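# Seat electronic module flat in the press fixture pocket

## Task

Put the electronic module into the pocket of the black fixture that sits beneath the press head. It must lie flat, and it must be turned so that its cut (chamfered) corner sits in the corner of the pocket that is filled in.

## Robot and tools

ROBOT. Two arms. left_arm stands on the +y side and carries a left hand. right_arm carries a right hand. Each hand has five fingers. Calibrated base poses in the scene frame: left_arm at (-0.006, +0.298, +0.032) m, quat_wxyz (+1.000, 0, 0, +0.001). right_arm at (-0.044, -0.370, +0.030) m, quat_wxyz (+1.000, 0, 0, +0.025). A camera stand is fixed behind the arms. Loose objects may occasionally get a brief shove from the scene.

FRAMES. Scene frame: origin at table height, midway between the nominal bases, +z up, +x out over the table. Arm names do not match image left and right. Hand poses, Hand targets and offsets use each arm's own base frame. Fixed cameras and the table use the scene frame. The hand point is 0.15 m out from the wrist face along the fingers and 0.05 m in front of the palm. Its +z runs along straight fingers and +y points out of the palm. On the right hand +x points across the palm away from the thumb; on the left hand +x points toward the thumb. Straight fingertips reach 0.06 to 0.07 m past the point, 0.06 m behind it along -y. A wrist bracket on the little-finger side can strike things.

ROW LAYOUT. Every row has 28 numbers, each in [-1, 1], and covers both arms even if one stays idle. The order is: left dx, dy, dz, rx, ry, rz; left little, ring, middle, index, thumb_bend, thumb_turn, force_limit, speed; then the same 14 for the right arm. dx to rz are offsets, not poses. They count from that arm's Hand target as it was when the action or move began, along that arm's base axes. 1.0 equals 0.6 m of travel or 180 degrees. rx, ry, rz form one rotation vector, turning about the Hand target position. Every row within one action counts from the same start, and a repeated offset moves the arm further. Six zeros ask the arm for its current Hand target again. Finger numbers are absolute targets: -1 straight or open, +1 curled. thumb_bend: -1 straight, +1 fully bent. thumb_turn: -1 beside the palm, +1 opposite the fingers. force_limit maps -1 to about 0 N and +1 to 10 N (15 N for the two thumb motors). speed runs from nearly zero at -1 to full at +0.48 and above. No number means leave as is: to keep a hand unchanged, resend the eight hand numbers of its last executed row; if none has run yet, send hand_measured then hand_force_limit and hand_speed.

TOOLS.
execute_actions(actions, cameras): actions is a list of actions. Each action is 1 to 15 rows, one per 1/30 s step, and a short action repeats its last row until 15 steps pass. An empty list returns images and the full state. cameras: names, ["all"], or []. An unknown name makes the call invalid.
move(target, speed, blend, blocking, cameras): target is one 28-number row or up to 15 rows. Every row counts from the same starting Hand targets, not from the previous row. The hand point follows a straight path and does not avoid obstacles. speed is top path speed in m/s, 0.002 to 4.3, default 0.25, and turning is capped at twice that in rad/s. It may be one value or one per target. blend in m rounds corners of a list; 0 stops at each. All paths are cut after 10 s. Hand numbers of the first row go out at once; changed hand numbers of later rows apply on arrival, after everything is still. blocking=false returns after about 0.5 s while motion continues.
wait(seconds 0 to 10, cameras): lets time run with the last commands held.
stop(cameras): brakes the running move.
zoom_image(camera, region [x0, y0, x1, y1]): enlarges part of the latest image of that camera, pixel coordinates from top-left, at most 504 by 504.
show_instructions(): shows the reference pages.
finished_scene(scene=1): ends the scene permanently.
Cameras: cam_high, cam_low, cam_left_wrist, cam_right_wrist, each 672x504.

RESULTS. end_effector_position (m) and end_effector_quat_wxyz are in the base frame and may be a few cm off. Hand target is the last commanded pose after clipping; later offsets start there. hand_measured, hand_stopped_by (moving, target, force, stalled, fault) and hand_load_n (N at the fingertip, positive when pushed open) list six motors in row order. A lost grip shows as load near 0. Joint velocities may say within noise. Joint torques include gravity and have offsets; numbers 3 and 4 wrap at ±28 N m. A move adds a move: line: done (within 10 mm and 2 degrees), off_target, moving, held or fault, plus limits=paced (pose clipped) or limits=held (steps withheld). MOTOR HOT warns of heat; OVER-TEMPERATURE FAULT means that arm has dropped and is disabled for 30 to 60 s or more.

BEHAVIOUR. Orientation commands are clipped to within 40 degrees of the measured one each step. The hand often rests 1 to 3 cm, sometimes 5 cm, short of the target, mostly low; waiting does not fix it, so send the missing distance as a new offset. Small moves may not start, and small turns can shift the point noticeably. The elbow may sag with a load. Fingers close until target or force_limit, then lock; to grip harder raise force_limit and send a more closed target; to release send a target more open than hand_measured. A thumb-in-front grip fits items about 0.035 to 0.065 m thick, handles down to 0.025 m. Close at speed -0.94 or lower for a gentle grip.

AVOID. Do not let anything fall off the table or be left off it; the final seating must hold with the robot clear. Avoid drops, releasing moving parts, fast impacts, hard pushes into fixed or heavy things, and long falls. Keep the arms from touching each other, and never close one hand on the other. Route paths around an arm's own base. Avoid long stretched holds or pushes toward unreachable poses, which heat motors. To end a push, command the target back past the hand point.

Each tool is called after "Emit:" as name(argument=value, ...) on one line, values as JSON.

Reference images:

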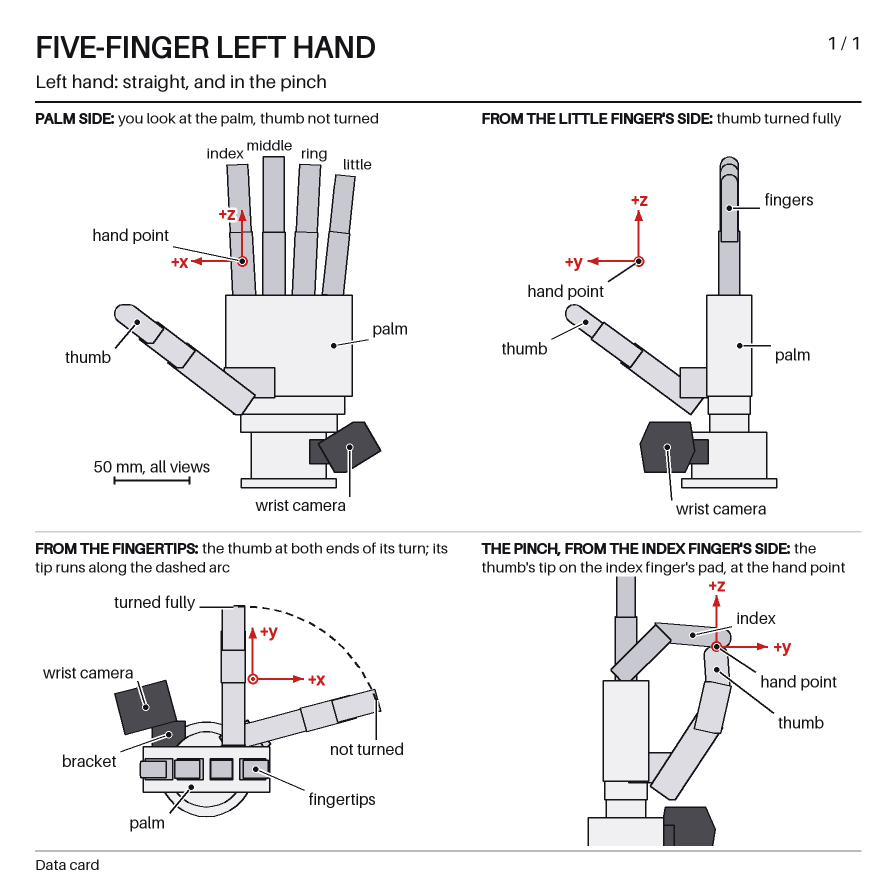

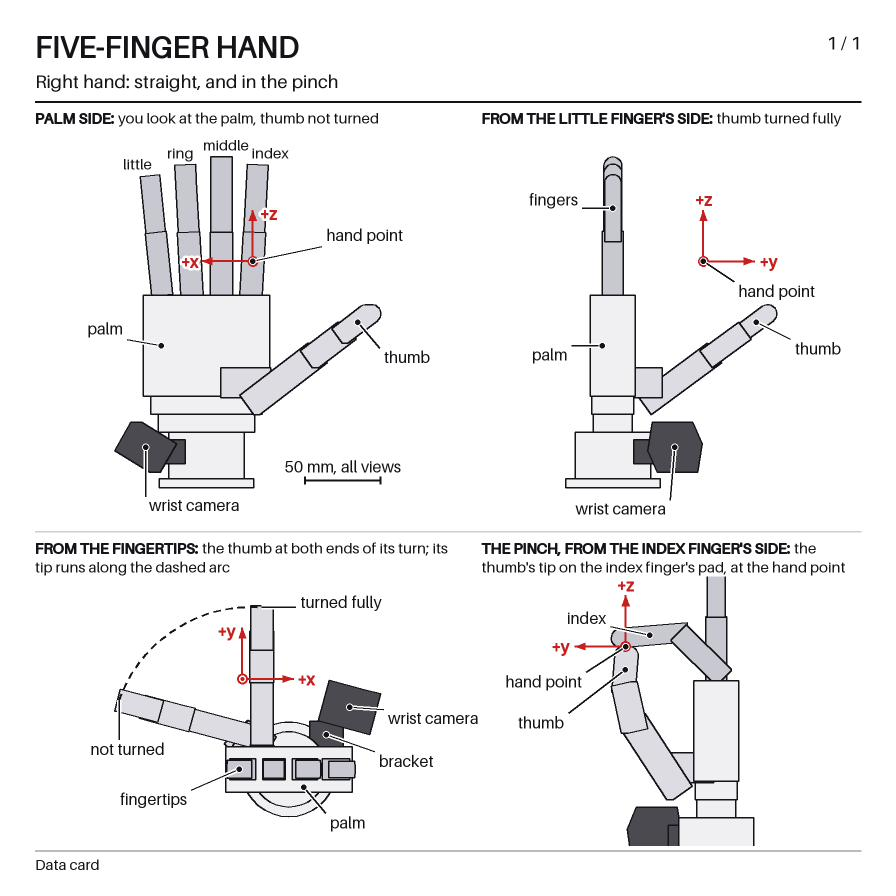

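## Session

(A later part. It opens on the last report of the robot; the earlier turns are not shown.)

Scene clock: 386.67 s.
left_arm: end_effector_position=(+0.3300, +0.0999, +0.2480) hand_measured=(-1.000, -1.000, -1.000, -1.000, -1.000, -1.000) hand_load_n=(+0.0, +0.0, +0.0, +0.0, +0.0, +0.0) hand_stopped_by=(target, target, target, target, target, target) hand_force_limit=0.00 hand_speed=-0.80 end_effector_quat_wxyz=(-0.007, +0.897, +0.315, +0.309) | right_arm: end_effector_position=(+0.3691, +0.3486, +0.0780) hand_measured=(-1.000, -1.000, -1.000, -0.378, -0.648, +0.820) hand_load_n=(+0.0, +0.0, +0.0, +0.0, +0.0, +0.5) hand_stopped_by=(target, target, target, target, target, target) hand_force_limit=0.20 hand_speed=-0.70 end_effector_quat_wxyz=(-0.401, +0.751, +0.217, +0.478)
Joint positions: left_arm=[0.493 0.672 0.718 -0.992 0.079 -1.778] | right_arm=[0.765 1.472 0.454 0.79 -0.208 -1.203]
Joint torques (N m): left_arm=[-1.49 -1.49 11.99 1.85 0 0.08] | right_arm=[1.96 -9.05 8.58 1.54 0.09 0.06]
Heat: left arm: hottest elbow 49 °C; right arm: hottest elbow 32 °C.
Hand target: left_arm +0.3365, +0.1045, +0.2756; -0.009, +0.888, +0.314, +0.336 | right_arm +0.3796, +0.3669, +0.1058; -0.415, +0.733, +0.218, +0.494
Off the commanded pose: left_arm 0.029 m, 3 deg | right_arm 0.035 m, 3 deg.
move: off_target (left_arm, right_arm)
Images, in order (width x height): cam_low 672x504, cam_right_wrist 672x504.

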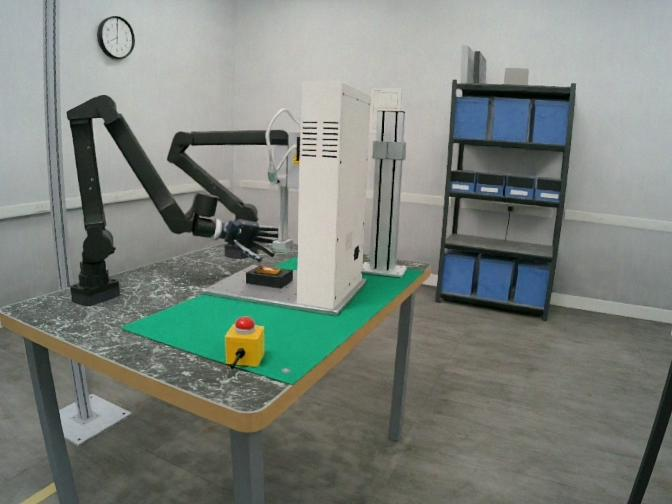

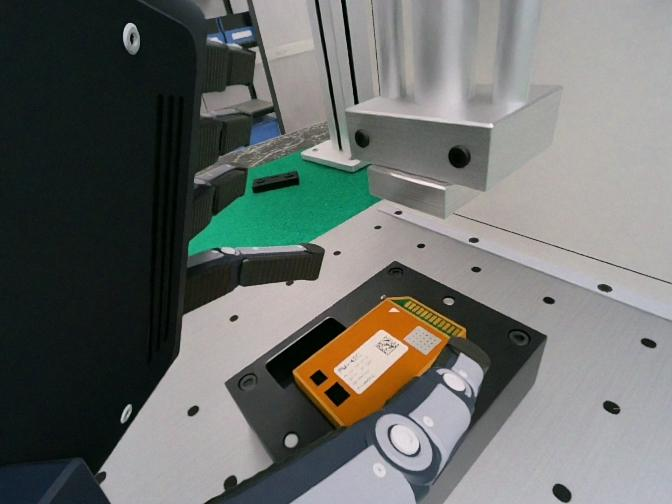

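Emit:
move(target=[0,0,0,0,0,0,-1,-1,-1,-1,-1,-1,0,-0.8,-0.06,-0.06,0.08,0,0,0,-1,-1,-1,-0.8,-1,0.82,0.2,-0.5], speed=0.12, cameras=["cam_high","cam_low","cam_right_wrist"])

Emit:
zoom_image(camera="cam_right_wrist", region=[250, 270, 550, 495])

Scene clock: 388.37 s.
left_arm: end_effector_position=(+0.3300, +0.0999, +0.2480) hand_measured=(-1.000, -1.000, -1.000, -1.000, -1.000, -1.000) hand_load_n=(+0.0, +0.0, +0.0, +0.0, +0.0, +0.0) hand_stopped_by=(target, target, target, target, target, target) hand_force_limit=0.00 hand_speed=-0.80 end_effector_quat_wxyz=(-0.007, +0.897, +0.315, +0.309) | right_arm: end_effector_position=(+0.3511, +0.3313, +0.1545) hand_measured=(-1.000, -1.000, -1.000, -0.800, -1.000, +0.820) hand_load_n=(+0.0, +0.0, +0.0, +0.0, +0.0, +0.0) hand_stopped_by=(target, target, target, target, target, target) hand_force_limit=0.20 hand_speed=-0.50 end_effector_quat_wxyz=(-0.411, +0.732, +0.216, +0.498)
Joint positions: left_arm=[0.493 0.672 0.718 -0.992 0.079 -1.778] | right_arm=[0.765 1.173 0.44 0.563 -0.208 -1.203]
Joint torques (N m): left_arm=[-1.55 -1.49 11.99 1.84 0 0.08] | right_arm=[1.79 -6.71 6.26 1.55 0.03 0.05]
Heat: left arm: hottest elbow 49 °C; right arm: hottest elbow 32 °C.
Hand target: left_arm +0.3365, +0.1045, +0.2756; -0.009, +0.888, +0.314, +0.336 | right_arm +0.3436, +0.3309, +0.1538; -0.415, +0.733, +0.218, +0.494
Off the commanded pose: left_arm 0.029 m, 3 deg | right_arm 0.008 m, 1 deg.
move: off_target (left_arm)
Images, in order (width x height): cam_high 672x504, cam_low 672x504, cam_right_wrist 672x504.

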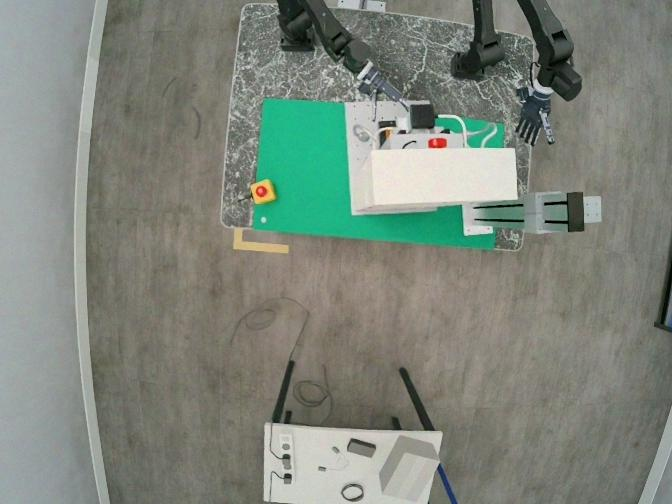

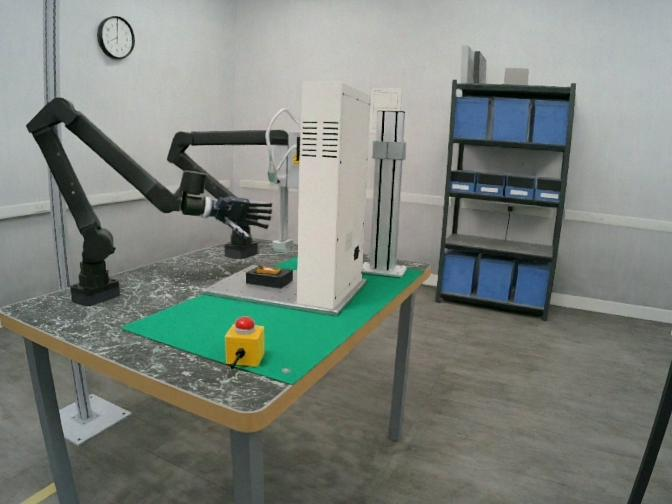

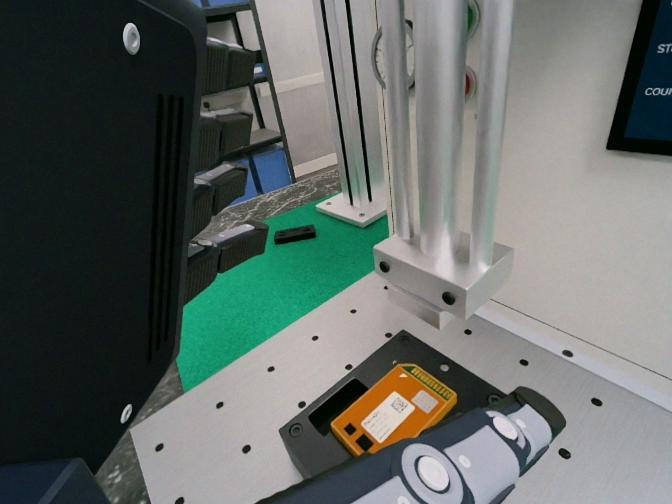

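Scaled by 1.680 from the camera's 672x504 image, which has a finer 960x720 frame.

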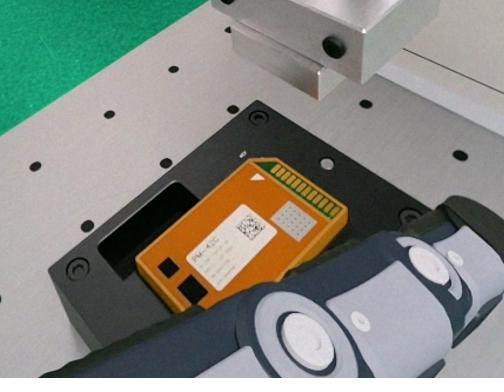

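Emit:
move(target=[0,0,0,0,0,0,-1,-1,-1,-1,-1,-1,0,-0.8,0,0,0.03,0,0,0,-1,-1,-1,-1,-1,-1,0.2,0.3], speed=0.12, cameras=["cam_right_wrist"])

Emit:
zoom_image(camera="cam_right_wrist", region=[250, 330, 490, 504])

Scene clock: 389.87 s.
left_arm: end_effector_position=(+0.3300, +0.0999, +0.2480) hand_measured=(-1.000, -1.000, -1.000, -1.000, -1.000, -1.000) hand_load_n=(+0.0, +0.0, +0.0, +0.0, +0.0, +0.0) hand_stopped_by=(target, target, target, target, target, target) hand_force_limit=0.00 hand_speed=-0.80 end_effector_quat_wxyz=(-0.007, +0.897, +0.315, +0.309) | right_arm: end_effector_position=(+0.3442, +0.3246, +0.1572) hand_measured=(-1.000, -1.000, -1.000, -1.000, -1.000, -1.000) hand_load_n=(+0.0, -0.5, +0.0, +0.0, +0.0, +0.0) hand_stopped_by=(target, target, target, target, target, target) hand_force_limit=0.20 hand_speed=0.30 end_effector_quat_wxyz=(-0.406, +0.741, +0.216, +0.489)
Joint positions: left_arm=[0.493 0.672 0.718 -0.992 0.079 -1.778] | right_arm=[0.765 1.121 0.439 0.484 -0.208 -1.203]
Joint torques (N m): left_arm=[-1.55 -1.49 11.97 1.84 0 0.08] | right_arm=[1.85 -6.24 8.43 1.51 0.02 0.06]
Heat: left arm: hottest elbow 49 °C; right arm: hottest elbow 32 °C.
Hand target: left_arm +0.3365, +0.1045, +0.2756; -0.009, +0.888, +0.314, +0.336 | right_arm +0.3436, +0.3309, +0.1718; -0.415, +0.733, +0.218, +0.494
Off the commanded pose: left_arm 0.029 m, 3 deg | right_arm 0.016 m, 1 deg.
move: off_target (left_arm, right_arm)
Images, in order (width x height): cam_right_wrist 672x504.

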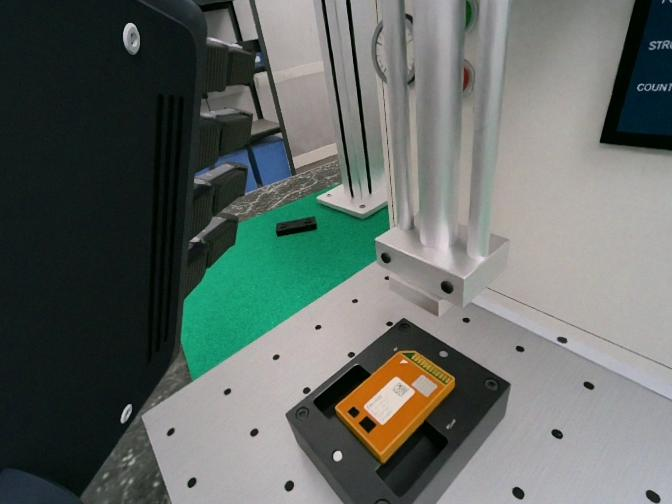

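Scaled by 2.100 from the camera's 672x504 image, which has a finer 960x720 frame.

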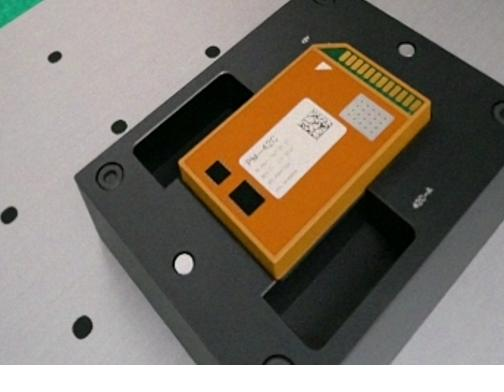

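Emit:
zoom_image(camera="cam_right_wrist", region=[420, 365, 480, 410])

Emit:
zoom_image(camera="cam_right_wrist", region=[320, 400, 400, 480])

Emit:
zoom_image(camera="cam_right_wrist", region=[380, 335, 440, 380])

Scaled by 8.400 from the camera's 672x504 image, which has a finer 960x720 frame.

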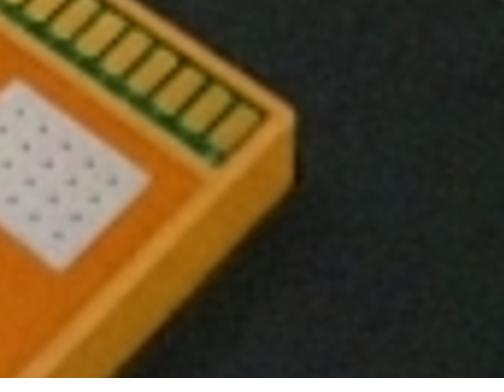

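Scaled by 6.300 from the camera's 672x504 image, which has a finer 960x720 frame.

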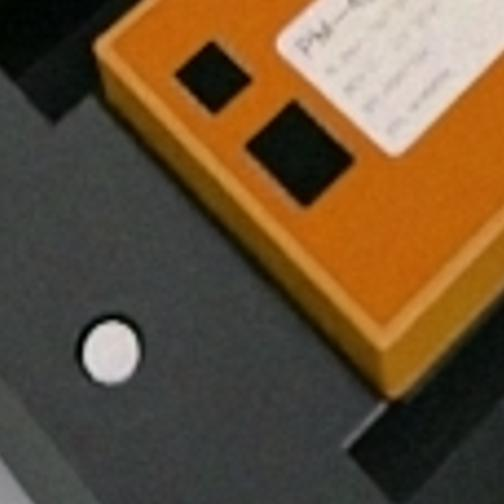

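Scaled by 8.400 from the camera's 672x504 image, which has a finer 960x720 frame.

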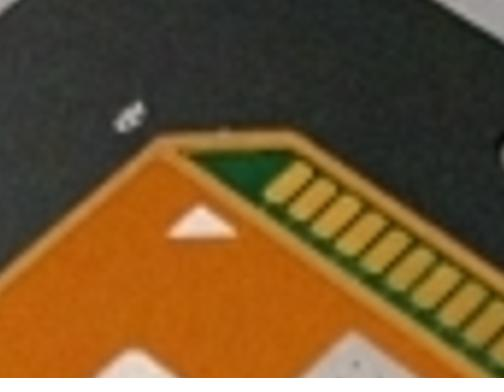

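Emit:
move(target=[0,0,0,0,0,0,-1,-1,-1,-1,-1,-1,0,-0.8,0.1407,-0.1065,-0.03,0,0,0,1,1,-1,-1,-1,0.82,-0.3,0.3], speed=0.15, cameras=["cam_low","cam_right_wrist"])

Scene clock: 396.00 s.
left_arm: end_effector_position=(+0.3300, +0.0999, +0.2480) hand_measured=(-1.000, -1.000, -1.000, -1.000, -1.000, -1.000) hand_load_n=(+0.0, +0.0, +0.0, +0.0, -0.5, +0.0) hand_stopped_by=(target, target, target, target, target, target) hand_force_limit=0.00 hand_speed=-0.80 end_effector_quat_wxyz=(-0.007, +0.897, +0.315, +0.309) | right_arm: end_effector_position=(+0.4029, +0.2562, +0.1234) hand_measured=(+1.000, +1.000, -1.000, -1.000, -1.000, +0.820) hand_load_n=(+0.0, +0.0, +0.0, +0.0, +0.0, +0.0) hand_stopped_by=(target, target, target, target, target, target) hand_force_limit=-0.30 hand_speed=0.30 end_effector_quat_wxyz=(-0.412, +0.756, +0.206, +0.465)
Joint positions: left_arm=[0.493 0.672 0.718 -0.992 0.079 -1.778] | right_arm=[0.448 1.233 0.448 0.517 -0.527 -1.249]
Joint torques (N m): left_arm=[-1.55 -1.49 11.99 1.85 0 0.08] | right_arm=[0.67 -4.6 10.76 3.04 -0.32 -0.16]
Heat: left arm: hottest elbow 49 °C; right arm: hottest elbow 32 °C.
Hand target: left_arm +0.3365, +0.1045, +0.2756; -0.009, +0.888, +0.314, +0.336 | right_arm +0.4280, +0.2670, +0.1538; -0.415, +0.733, +0.218, +0.494
Off the commanded pose: left_arm 0.029 m, 3 deg | right_arm 0.041 m, 5 deg.
move: off_target (left_arm, right_arm)
Images, in order (width x height): cam_low 672x504, cam_right_wrist 672x504.

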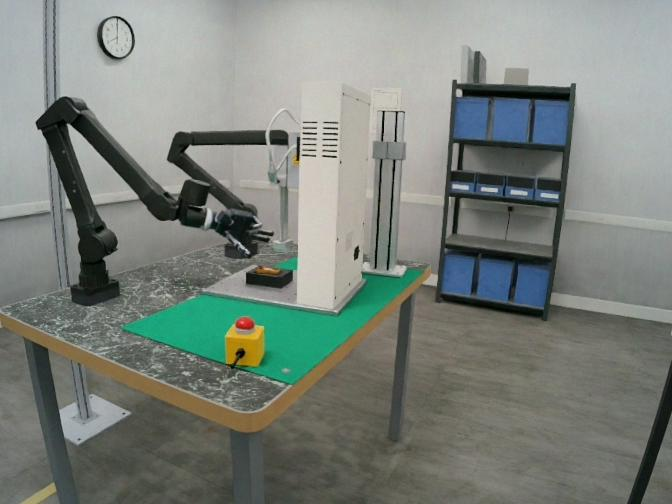

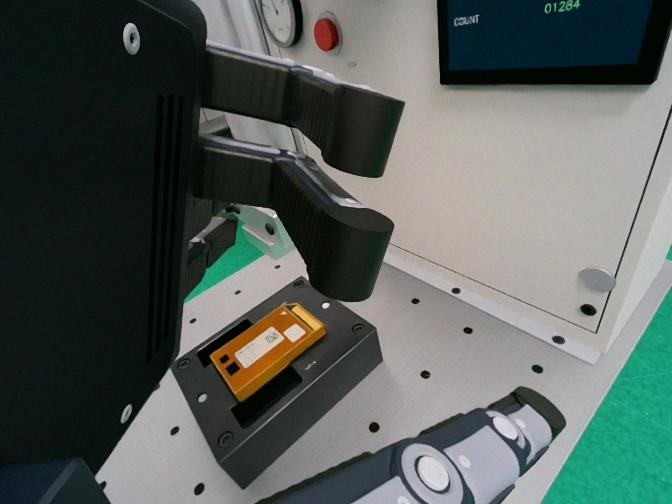

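Emit:
move(target=[[0,0,0,0,0,0,-1,-1,-1,-1,-1,-1,0,-0.8,-0.01,-0.02,-0.04,0,0,0,1,1,-1,-1,-1,0.82,-0.3,0.3],[0,0,0,0,0,0,-1,-1,-1,-1,-1,-1,0,-0.8,-0.01,-0.02,-0.1,0,0,0,1,1,-1,-1,-1,0.82,-0.3,0.3]], speed=0.1, cameras=["cam_low","cam_right_wrist"])

Emit:
zoom_image(camera="cam_low", region=[200, 190, 310, 300])

Scene clock: 398.63 s.
left_arm: end_effector_position=(+0.3300, +0.0999, +0.2480) hand_measured=(-1.000, -1.000, -1.000, -1.000, -1.000, -1.000) hand_load_n=(+0.0, +0.0, +0.0, +0.0, +0.0, +0.0) hand_stopped_by=(target, target, target, target, target, target) hand_force_limit=0.00 hand_speed=-0.80 end_effector_quat_wxyz=(-0.007, +0.897, +0.315, +0.309) | right_arm: end_effector_position=(+0.4196, +0.2627, +0.1058) hand_measured=(+1.000, +1.000, -1.000, -1.000, -1.000, +0.820) hand_load_n=(+0.0, +0.5, +0.0, +0.0, +0.0, +0.0) hand_stopped_by=(target, target, target, target, target, target) hand_force_limit=-0.30 hand_speed=0.30 end_effector_quat_wxyz=(-0.423, +0.727, +0.221, +0.494)
Joint positions: left_arm=[0.493 0.672 0.718 -0.992 0.079 -1.778] | right_arm=[0.431 1.397 0.431 0.782 -0.566 -1.256]
Joint torques (N m): left_arm=[-1.55 -1.49 11.99 1.84 0 0.08] | right_arm=[0.79 -4.84 4.97 2.65 -0.1 -0.13]
Heat: left arm: hottest elbow 49 °C; right arm: hottest elbow 32 °C.
Hand target: left_arm +0.3365, +0.1045, +0.2756; -0.009, +0.888, +0.314, +0.336 | right_arm +0.4220, +0.2550, +0.0938; -0.415, +0.733, +0.218, +0.494
Off the commanded pose: left_arm 0.029 m, 3 deg | right_arm 0.014 m, 1 deg.
move: off_target (left_arm, right_arm)
Images, in order (width x height): cam_low 672x504, cam_right_wrist 672x504.

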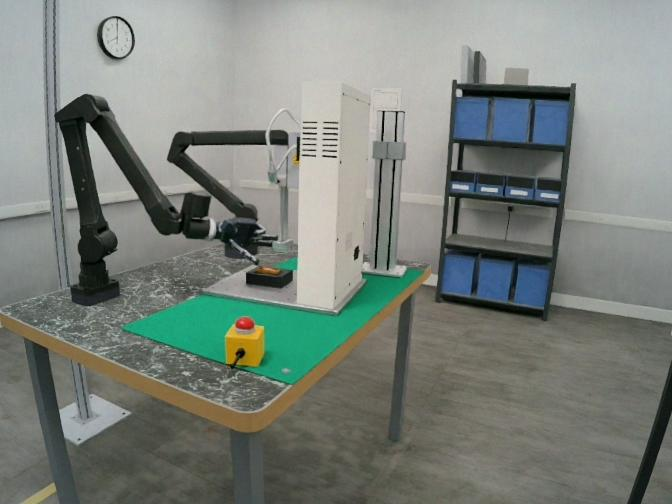

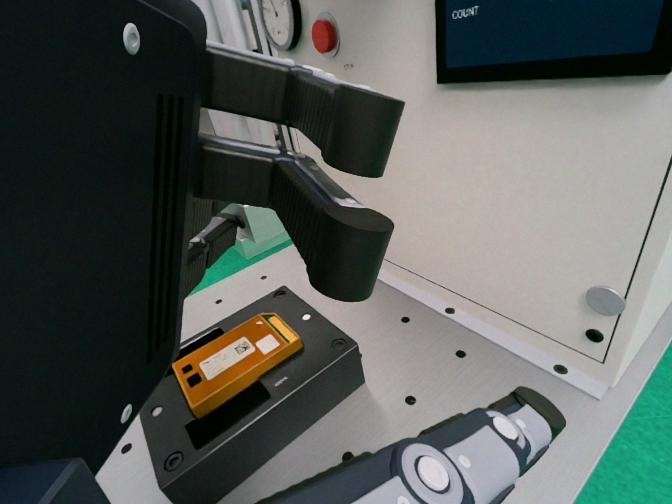

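Scaled by 4.582 from the camera's 672x504 image, which has a finer 960x720 frame.

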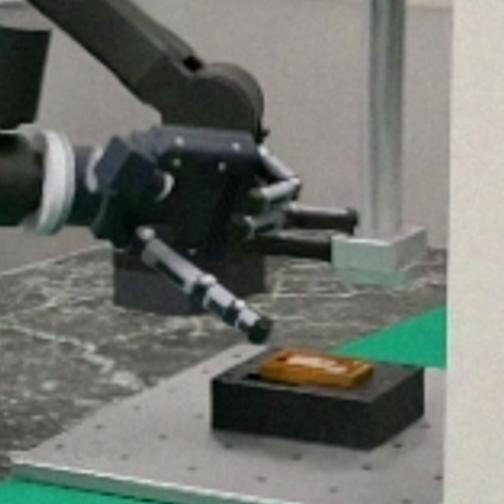

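Emit:
move(target=[[0,0,0,0,0,0,-1,-1,-1,-1,-1,-1,0,-0.8,-0.02,-0.02,0.0,0,0,0,1,1,-1,-1,-1,0.82,-0.3,0.3],[0,0,0,0,0,0,-1,-1,-1,-1,-1,-1,0,-0.8,-0.02,-0.02,-0.05,0,0,0,1,1,-1,-1,-1,0.82,-0.3,0.3]], speed=0.08, cameras=["cam_low","cam_right_wrist"])

Emit:
zoom_image(camera="cam_low", region=[200, 190, 310, 300])

Scene clock: 401.53 s.
left_arm: end_effector_position=(+0.3300, +0.0999, +0.2480) hand_measured=(-1.000, -1.000, -1.000, -1.000, -1.000, -1.000) hand_load_n=(-0.5, -0.5, +0.0, +0.0, -0.5, +0.0) hand_stopped_by=(target, target, target, target, target, target) hand_force_limit=0.00 hand_speed=-0.80 end_effector_quat_wxyz=(-0.007, +0.897, +0.315, +0.309) | right_arm: end_effector_position=(+0.4154, +0.2553, +0.1016) hand_measured=(+1.000, +1.000, -1.000, -1.000, -1.000, +0.820) hand_load_n=(+0.0, +0.0, +0.0, +0.0, +0.0, +0.0) hand_stopped_by=(target, target, target, target, target, target) hand_force_limit=-0.30 hand_speed=0.30 end_effector_quat_wxyz=(-0.428, +0.704, +0.228, +0.519)
Joint positions: left_arm=[0.493 0.672 0.718 -0.992 0.079 -1.778] | right_arm=[0.413 1.452 0.382 0.954 -0.587 -1.259]
Joint torques (N m): left_arm=[-1.55 -1.49 11.99 1.84 0 0.08] | right_arm=[0.73 -3.19 3.28 1.29 -0.01 -0.15]
Heat: left arm: hottest elbow 50 °C; right arm: hottest elbow 32 °C.
Hand target: left_arm +0.3365, +0.1045, +0.2756; -0.009, +0.888, +0.314, +0.336 | right_arm +0.4100, +0.2430, +0.0638; -0.415, +0.733, +0.218, +0.494
Off the commanded pose: left_arm 0.029 m, 3 deg | right_arm 0.040 m, 5 deg.
move: off_target (left_arm, right_arm)
Images, in order (width x height): cam_low 672x504, cam_right_wrist 672x504.

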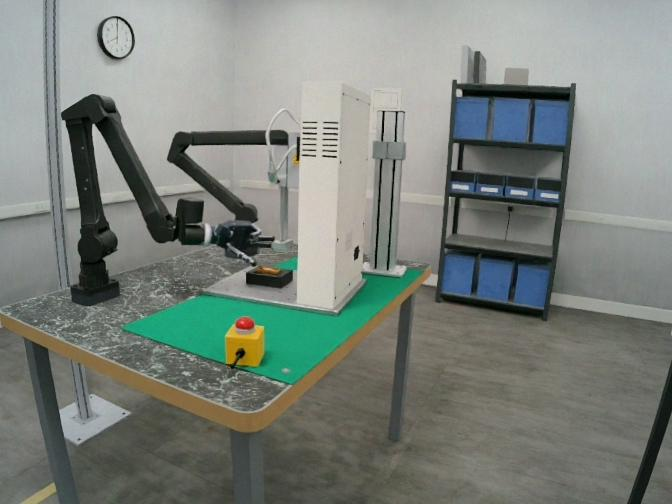

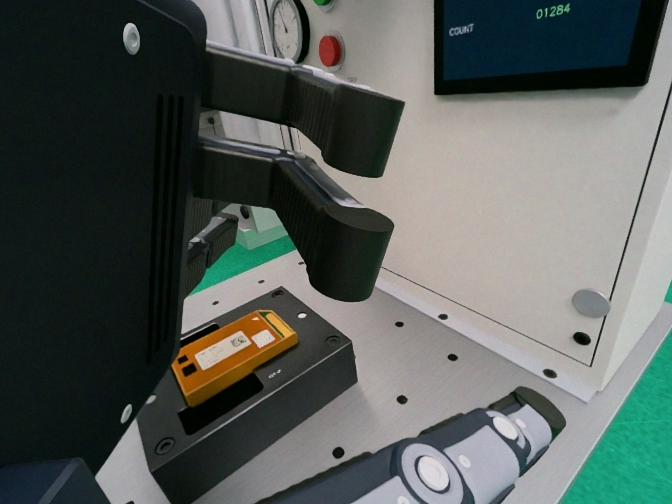

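Scaled by 4.582 from the camera's 672x504 image, which has a finer 960x720 frame.

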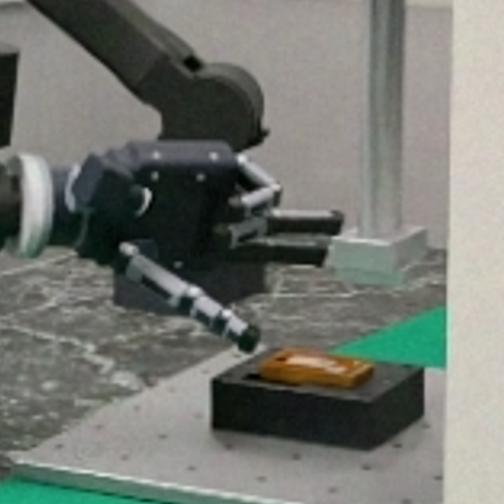

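Emit:
move(target=[0,0,0,0,0,0,-1,-1,-1,-1,-1,-1,0,-0.8,0,0,0,0,0,0,1,1,-1,-1,-1,0.82,-0.3,0.3], speed=0.08, cameras=["cam_low","cam_right_wrist"])

Emit:
zoom_image(camera="cam_low", region=[200, 190, 310, 300])

Scene clock: 403.30 s.
left_arm: end_effector_position=(+0.3300, +0.0999, +0.2480) hand_measured=(-1.000, -1.000, -1.000, -1.000, -1.000, -1.000) hand_load_n=(+0.0, +0.0, +0.0, +0.0, +0.0, +0.0) hand_stopped_by=(target, target, target, target, target, target) hand_force_limit=0.00 hand_speed=-0.80 end_effector_quat_wxyz=(-0.007, +0.897, +0.315, +0.309) | right_arm: end_effector_position=(+0.4154, +0.2553, +0.1016) hand_measured=(+1.000, +1.000, -1.000, -1.000, -1.000, +0.820) hand_load_n=(+0.0, +0.0, +0.0, +0.0, +0.0, +0.0) hand_stopped_by=(target, target, target, target, target, target) hand_force_limit=-0.30 hand_speed=0.30 end_effector_quat_wxyz=(-0.428, +0.704, +0.228, +0.519)
Joint positions: left_arm=[0.493 0.672 0.718 -0.992 0.079 -1.778] | right_arm=[0.413 1.452 0.382 0.954 -0.587 -1.259]
Joint torques (N m): left_arm=[-1.49 -1.49 11.99 1.84 0 0.08] | right_arm=[0.62 -3.14 3.25 1.25 -0.01 -0.15]
Heat: left arm: hottest elbow 50 °C; right arm: hottest elbow 32 °C.
Hand target: left_arm +0.3365, +0.1045, +0.2756; -0.009, +0.888, +0.314, +0.336 | right_arm +0.4100, +0.2430, +0.0638; -0.415, +0.733, +0.218, +0.494
Off the commanded pose: left_arm 0.029 m, 3 deg | right_arm 0.040 m, 5 deg.
move: off_target (left_arm, right_arm)
Images, in order (width x height): cam_low 672x504, cam_right_wrist 672x504.

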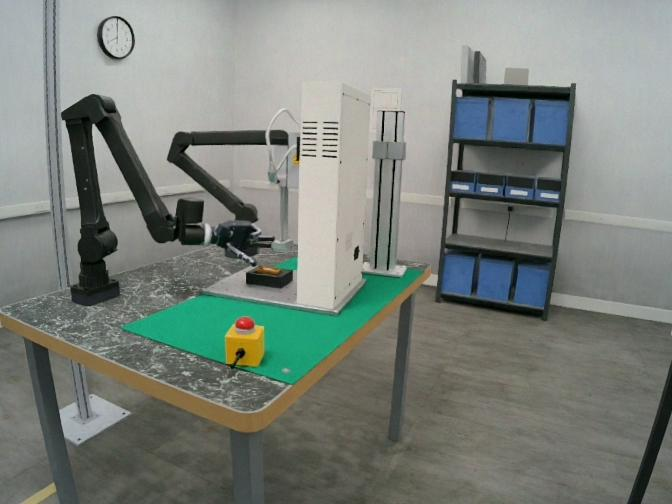

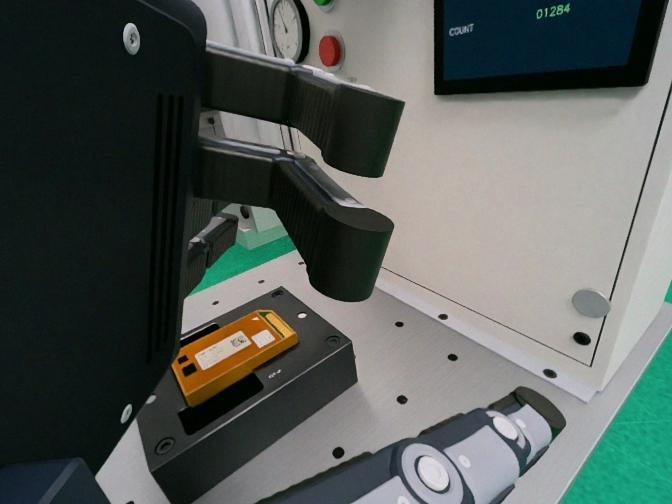

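Scaled by 4.582 from the camera's 672x504 image, which has a finer 960x720 frame.

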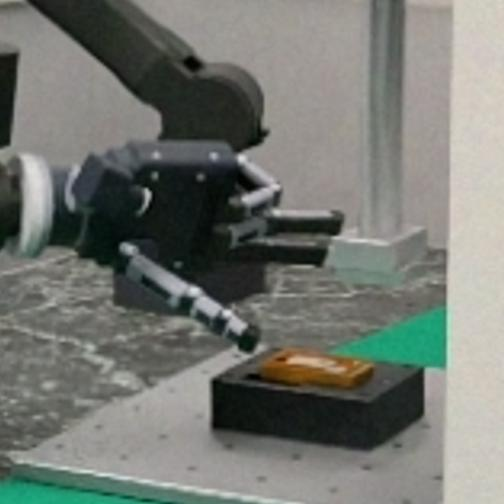

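Emit:
move(target=[0,0,0,0,0,0,-1,-1,-1,-1,-1,-1,0,-0.8,0,0,-0.03,0,0,0,1,1,-1,-1,-1,0.82,-0.3,0.3], speed=0.08, cameras=["cam_right_wrist"])

Emit:
zoom_image(camera="cam_right_wrist", region=[100, 180, 400, 405])

Scene clock: 404.80 s.
left_arm: end_effector_position=(+0.3300, +0.0999, +0.2480) hand_measured=(-1.000, -1.000, -1.000, -1.000, -1.000, -1.000) hand_load_n=(+0.0, +0.0, +0.0, +0.0, +0.0, +0.0) hand_stopped_by=(target, target, target, target, target, target) hand_force_limit=0.00 hand_speed=-0.80 end_effector_quat_wxyz=(-0.007, +0.897, +0.315, +0.309) | right_arm: end_effector_position=(+0.4170, +0.2562, +0.0992) hand_measured=(+1.000, +1.000, -1.000, -1.000, -1.000, +0.820) hand_load_n=(+0.0, +0.5, +0.5, +0.0, +0.0, +0.0) hand_stopped_by=(target, target, target, target, target, target) hand_force_limit=-0.30 hand_speed=0.30 end_effector_quat_wxyz=(-0.430, +0.689, +0.233, +0.534)
Joint positions: left_arm=[0.493 0.672 0.718 -0.992 0.079 -1.778] | right_arm=[0.411 1.51 0.371 1.067 -0.592 -1.259]
Joint torques (N m): left_arm=[-1.49 -1.49 11.99 1.84 0 0.08] | right_arm=[0.79 -2.26 2.7 0.49 0.19 -0.16]
Heat: left arm: hottest elbow 50 °C; right arm: hottest elbow 32 °C.
Hand target: left_arm +0.3365, +0.1045, +0.2756; -0.009, +0.888, +0.314, +0.336 | right_arm +0.4100, +0.2430, +0.0458; -0.415, +0.733, +0.218, +0.494
Off the commanded pose: left_arm 0.029 m, 3 deg | right_arm 0.055 m, 7 deg.
move: off_target (left_arm, right_arm)
Images, in order (width x height): cam_right_wrist 672x504.

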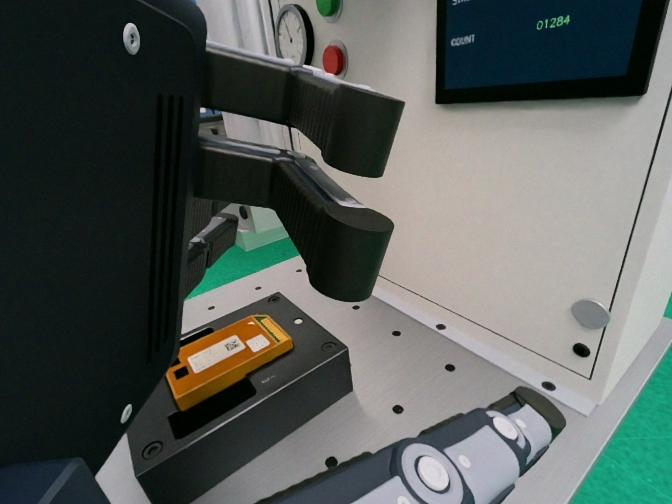

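Scaled by 1.680 from the camera's 672x504 image, which has a finer 960x720 frame.

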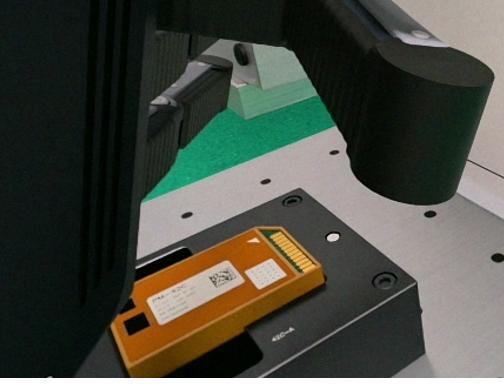

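Emit:
move(target=[[0,0,0,0,0,0,-1,-1,-1,-1,-1,-1,0,-0.8,0,0,0.1237,0,0,0,1,1,-1,-1,-1,0.82,-0.3,0.3],[0,0,0,0,0,0,-1,-1,-1,-1,-1,-1,0,-0.8,-0.06,-0.07,0.1237,0,0,0,1,1,-1,-1,-1,0.82,-0.3,0.3]], speed=0.08, cameras=["cam_low","cam_right_wrist"])

Emit:
zoom_image(camera="cam_low", region=[200, 190, 310, 300])

Scene clock: 408.23 s.
left_arm: end_effector_position=(+0.3300, +0.0999, +0.2480) hand_measured=(-1.000, -1.000, -1.000, -1.000, -1.000, -1.000) hand_load_n=(+0.0, +0.0, +0.0, +0.0, +0.0, +0.0) hand_stopped_by=(target, target, target, target, target, target) hand_force_limit=0.00 hand_speed=-0.80 end_effector_quat_wxyz=(-0.007, +0.897, +0.315, +0.309) | right_arm: end_effector_position=(+0.3752, +0.2083, +0.1189) hand_measured=(+1.000, +1.000, -1.000, -1.000, -1.000, +0.820) hand_load_n=(+0.0, +0.0, +0.0, +0.0, +0.0, +0.5) hand_stopped_by=(target, target, target, target, target, target) hand_force_limit=-0.30 hand_speed=0.30 end_effector_quat_wxyz=(-0.420, +0.733, +0.217, +0.489)
Joint positions: left_arm=[0.493 0.672 0.718 -0.992 0.079 -1.778] | right_arm=[0.314 1.136 0.302 0.616 -0.672 -1.284]
Joint torques (N m): left_arm=[-1.55 -1.49 11.99 1.84 0 0.08] | right_arm=[0.62 -5.3 5.7 1.35 -0.33 -0.16]
Heat: left arm: hottest elbow 50 °C; right arm: hottest elbow 32 °C.
Hand target: left_arm +0.3365, +0.1045, +0.2756; -0.009, +0.888, +0.314, +0.336 | right_arm +0.3740, +0.2010, +0.1201; -0.415, +0.733, +0.218, +0.494
Off the commanded pose: left_arm 0.029 m, 3 deg | right_arm 0.008 m, 1 deg.
move: off_target (left_arm)
Images, in order (width x height): cam_low 672x504, cam_right_wrist 672x504.

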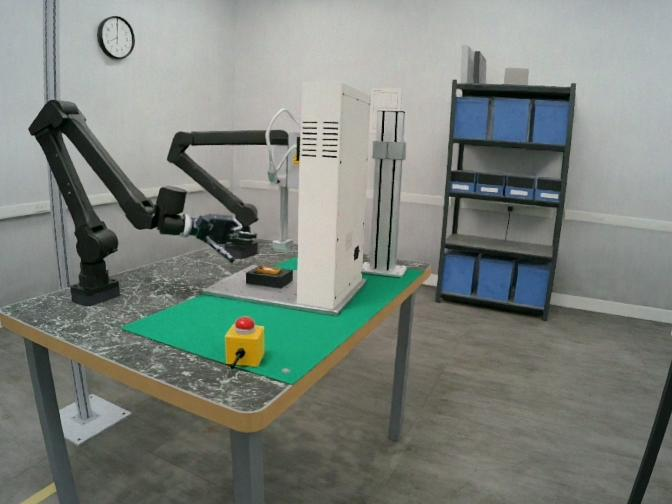

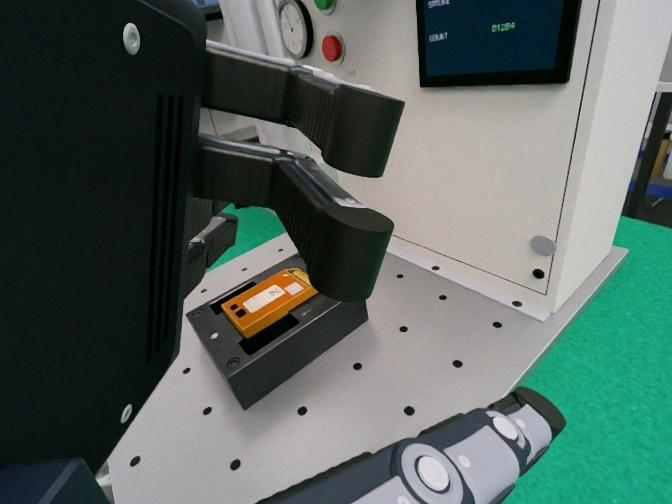

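Scaled by 4.582 from the camera's 672x504 image, which has a finer 960x720 frame.

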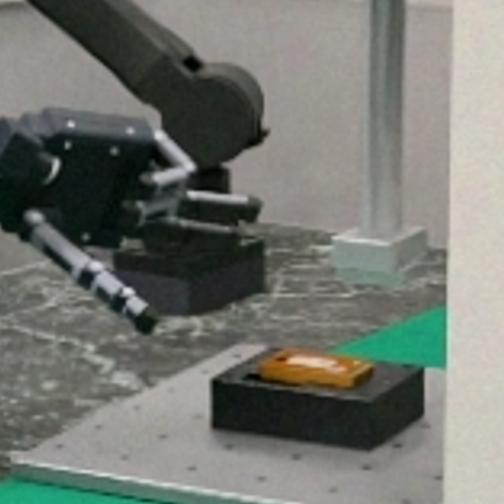

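Emit:
move(target=[[0,0,0,0,0,0,-1,-1,-1,-1,-1,-1,0,-0.8,0,0,-0.08,0,0,0,1,1,-1,-1,-1,0.82,-0.3,0.3],[0,0,0,0,0,0,-1,-1,-1,-1,-1,-1,0,-0.8,0.0467,0.0333,-0.12,0,0,0,1,1,-1,-1,-1,0.82,-0.3,0.3]], speed=0.1, cameras=["cam_low","cam_right_wrist"])

Emit:
zoom_image(camera="cam_low", region=[200, 190, 310, 300])

Scene clock: 411.70 s.
left_arm: end_effector_position=(+0.3300, +0.0999, +0.2480) hand_measured=(-1.000, -1.000, -1.000, -1.000, -1.000, -1.000) hand_load_n=(+0.0, +0.0, +0.0, +0.0, +0.0, +0.0) hand_stopped_by=(target, target, target, target, target, target) hand_force_limit=0.00 hand_speed=-0.80 end_effector_quat_wxyz=(-0.007, +0.897, +0.315, +0.309) | right_arm: end_effector_position=(+0.3875, +0.2071, +0.0353) hand_measured=(+1.000, +1.000, -1.000, -1.000, -1.000, +0.820) hand_load_n=(+0.0, +0.0, +0.0, +0.0, +0.0, +0.0) hand_stopped_by=(target, target, target, target, target, target) hand_force_limit=-0.30 hand_speed=0.30 end_effector_quat_wxyz=(-0.409, +0.749, +0.206, +0.479)
Joint positions: left_arm=[0.493 0.672 0.718 -0.992 0.079 -1.778] | right_arm=[0.316 1.543 0.278 1.004 -0.642 -1.292]
Joint torques (N m): left_arm=[-1.49 -1.55 11.99 1.84 0 0.08] | right_arm=[2.67 -5.19 6.15 2.95 0 0]
Heat: left arm: hottest elbow 50 °C; right arm: hottest elbow 32 °C.
Hand target: left_arm +0.3365, +0.1045, +0.2756; -0.009, +0.888, +0.314, +0.336 | right_arm +0.4020, +0.2209, +0.0481; -0.415, +0.733, +0.218, +0.494
Off the commanded pose: left_arm 0.029 m, 3 deg | right_arm 0.024 m, 3 deg.
move: off_target (left_arm, right_arm)
Images, in order (width x height): cam_low 672x504, cam_right_wrist 672x504.

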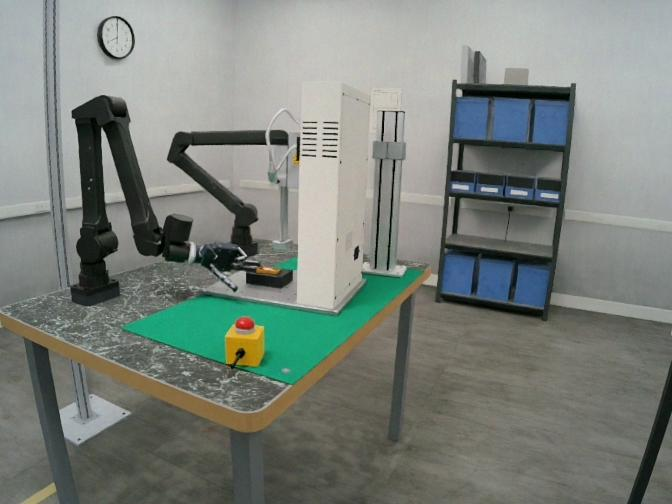

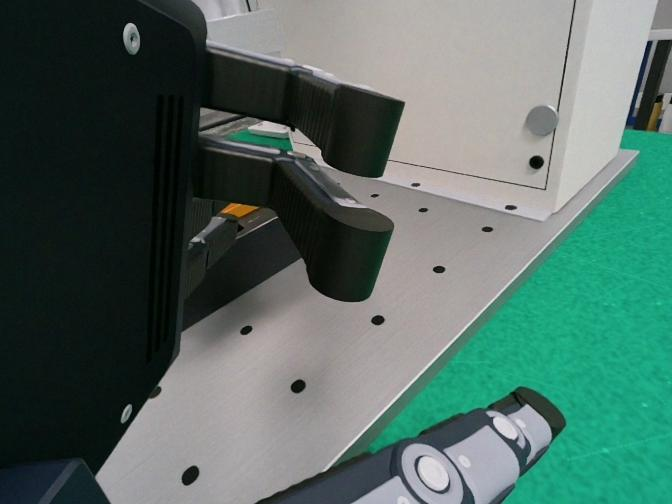

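Scaled by 4.582 from the camera's 672x504 image, which has a finer 960x720 frame.

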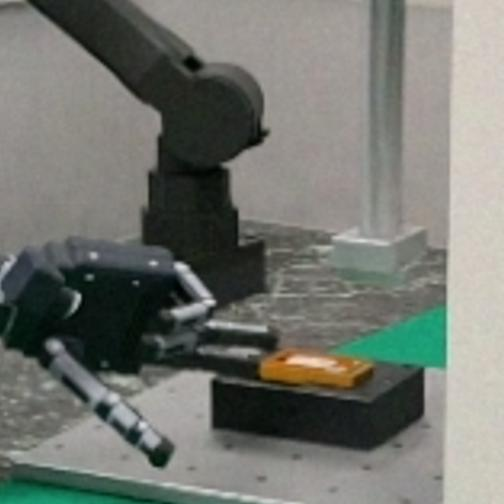

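Emit:
move(target=[0,0,0,0,0,0,-1,-1,-1,-1,-1,-1,0,-0.8,0.045,0.065,0.008,0,0,0,1,1,-1,-1,-1,0.82,-0.3,0.3], speed=0.08, cameras=["cam_low","cam_right_wrist"])

Emit:
zoom_image(camera="cam_low", region=[200, 190, 310, 300])

Scene clock: 413.50 s.
left_arm: end_effector_position=(+0.3300, +0.0999, +0.2480) hand_measured=(-1.000, -1.000, -1.000, -1.000, -1.000, -1.000) hand_load_n=(+0.0, +0.0, +0.0, +0.5, +0.0, +0.0) hand_stopped_by=(target, target, target, target, target, target) hand_force_limit=0.00 hand_speed=-0.80 end_effector_quat_wxyz=(-0.007, +0.897, +0.315, +0.309) | right_arm: end_effector_position=(+0.4184, +0.2456, +0.0477) hand_measured=(+1.000, +1.000, -1.000, -1.000, -1.000, +0.820) hand_load_n=(+0.0, +0.0, +0.0, +0.0, +0.0, +0.5) hand_stopped_by=(target, target, target, target, target, target) hand_force_limit=-0.30 hand_speed=0.30 end_effector_quat_wxyz=(-0.408, +0.738, +0.213, +0.493)
Joint positions: left_arm=[0.493 0.672 0.718 -0.992 0.079 -1.778] | right_arm=[0.405 1.593 0.382 0.997 -0.557 -1.275]
Joint torques (N m): left_arm=[-1.55 -1.49 11.97 1.84 0 0.08] | right_arm=[2.49 -6.42 6.79 1.46 0.05 0.06]
Heat: left arm: hottest elbow 50 °C; right arm: hottest elbow 32 °C.
Hand target: left_arm +0.3365, +0.1045, +0.2756; -0.009, +0.888, +0.314, +0.336 | right_arm +0.4290, +0.2599, +0.0529; -0.415, +0.733, +0.218, +0.494
Off the commanded pose: left_arm 0.029 m, 3 deg | right_arm 0.019 m, 1 deg.
move: off_target (left_arm, right_arm)
Images, in order (width x height): cam_low 672x504, cam_right_wrist 672x504.

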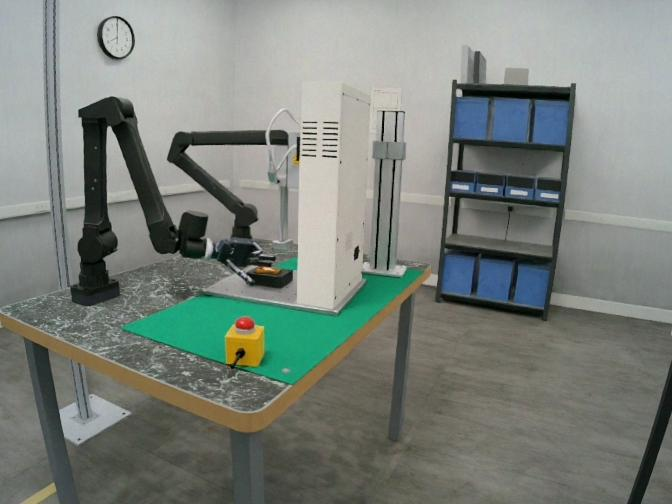

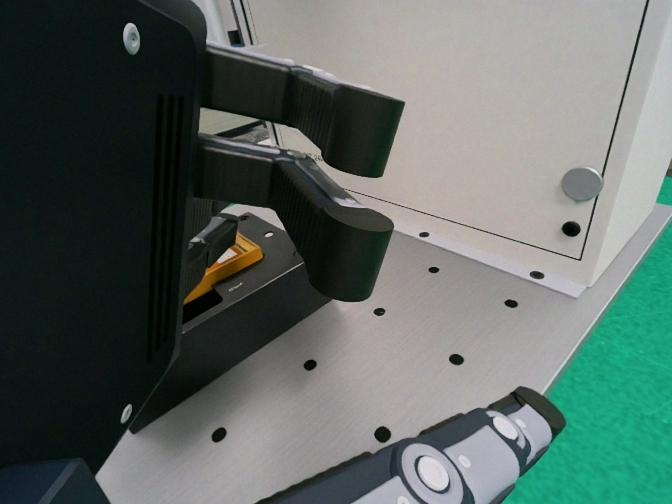

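Scaled by 4.582 from the camera's 672x504 image, which has a finer 960x720 frame.

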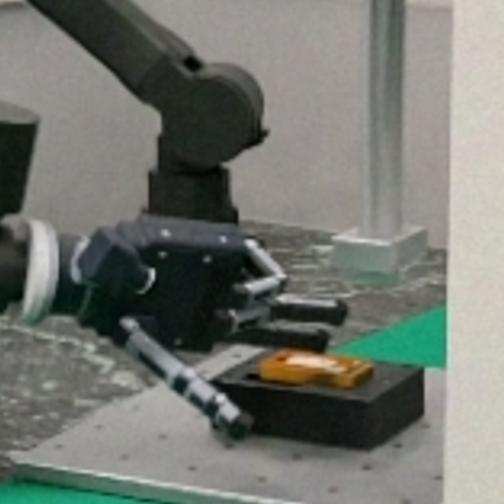

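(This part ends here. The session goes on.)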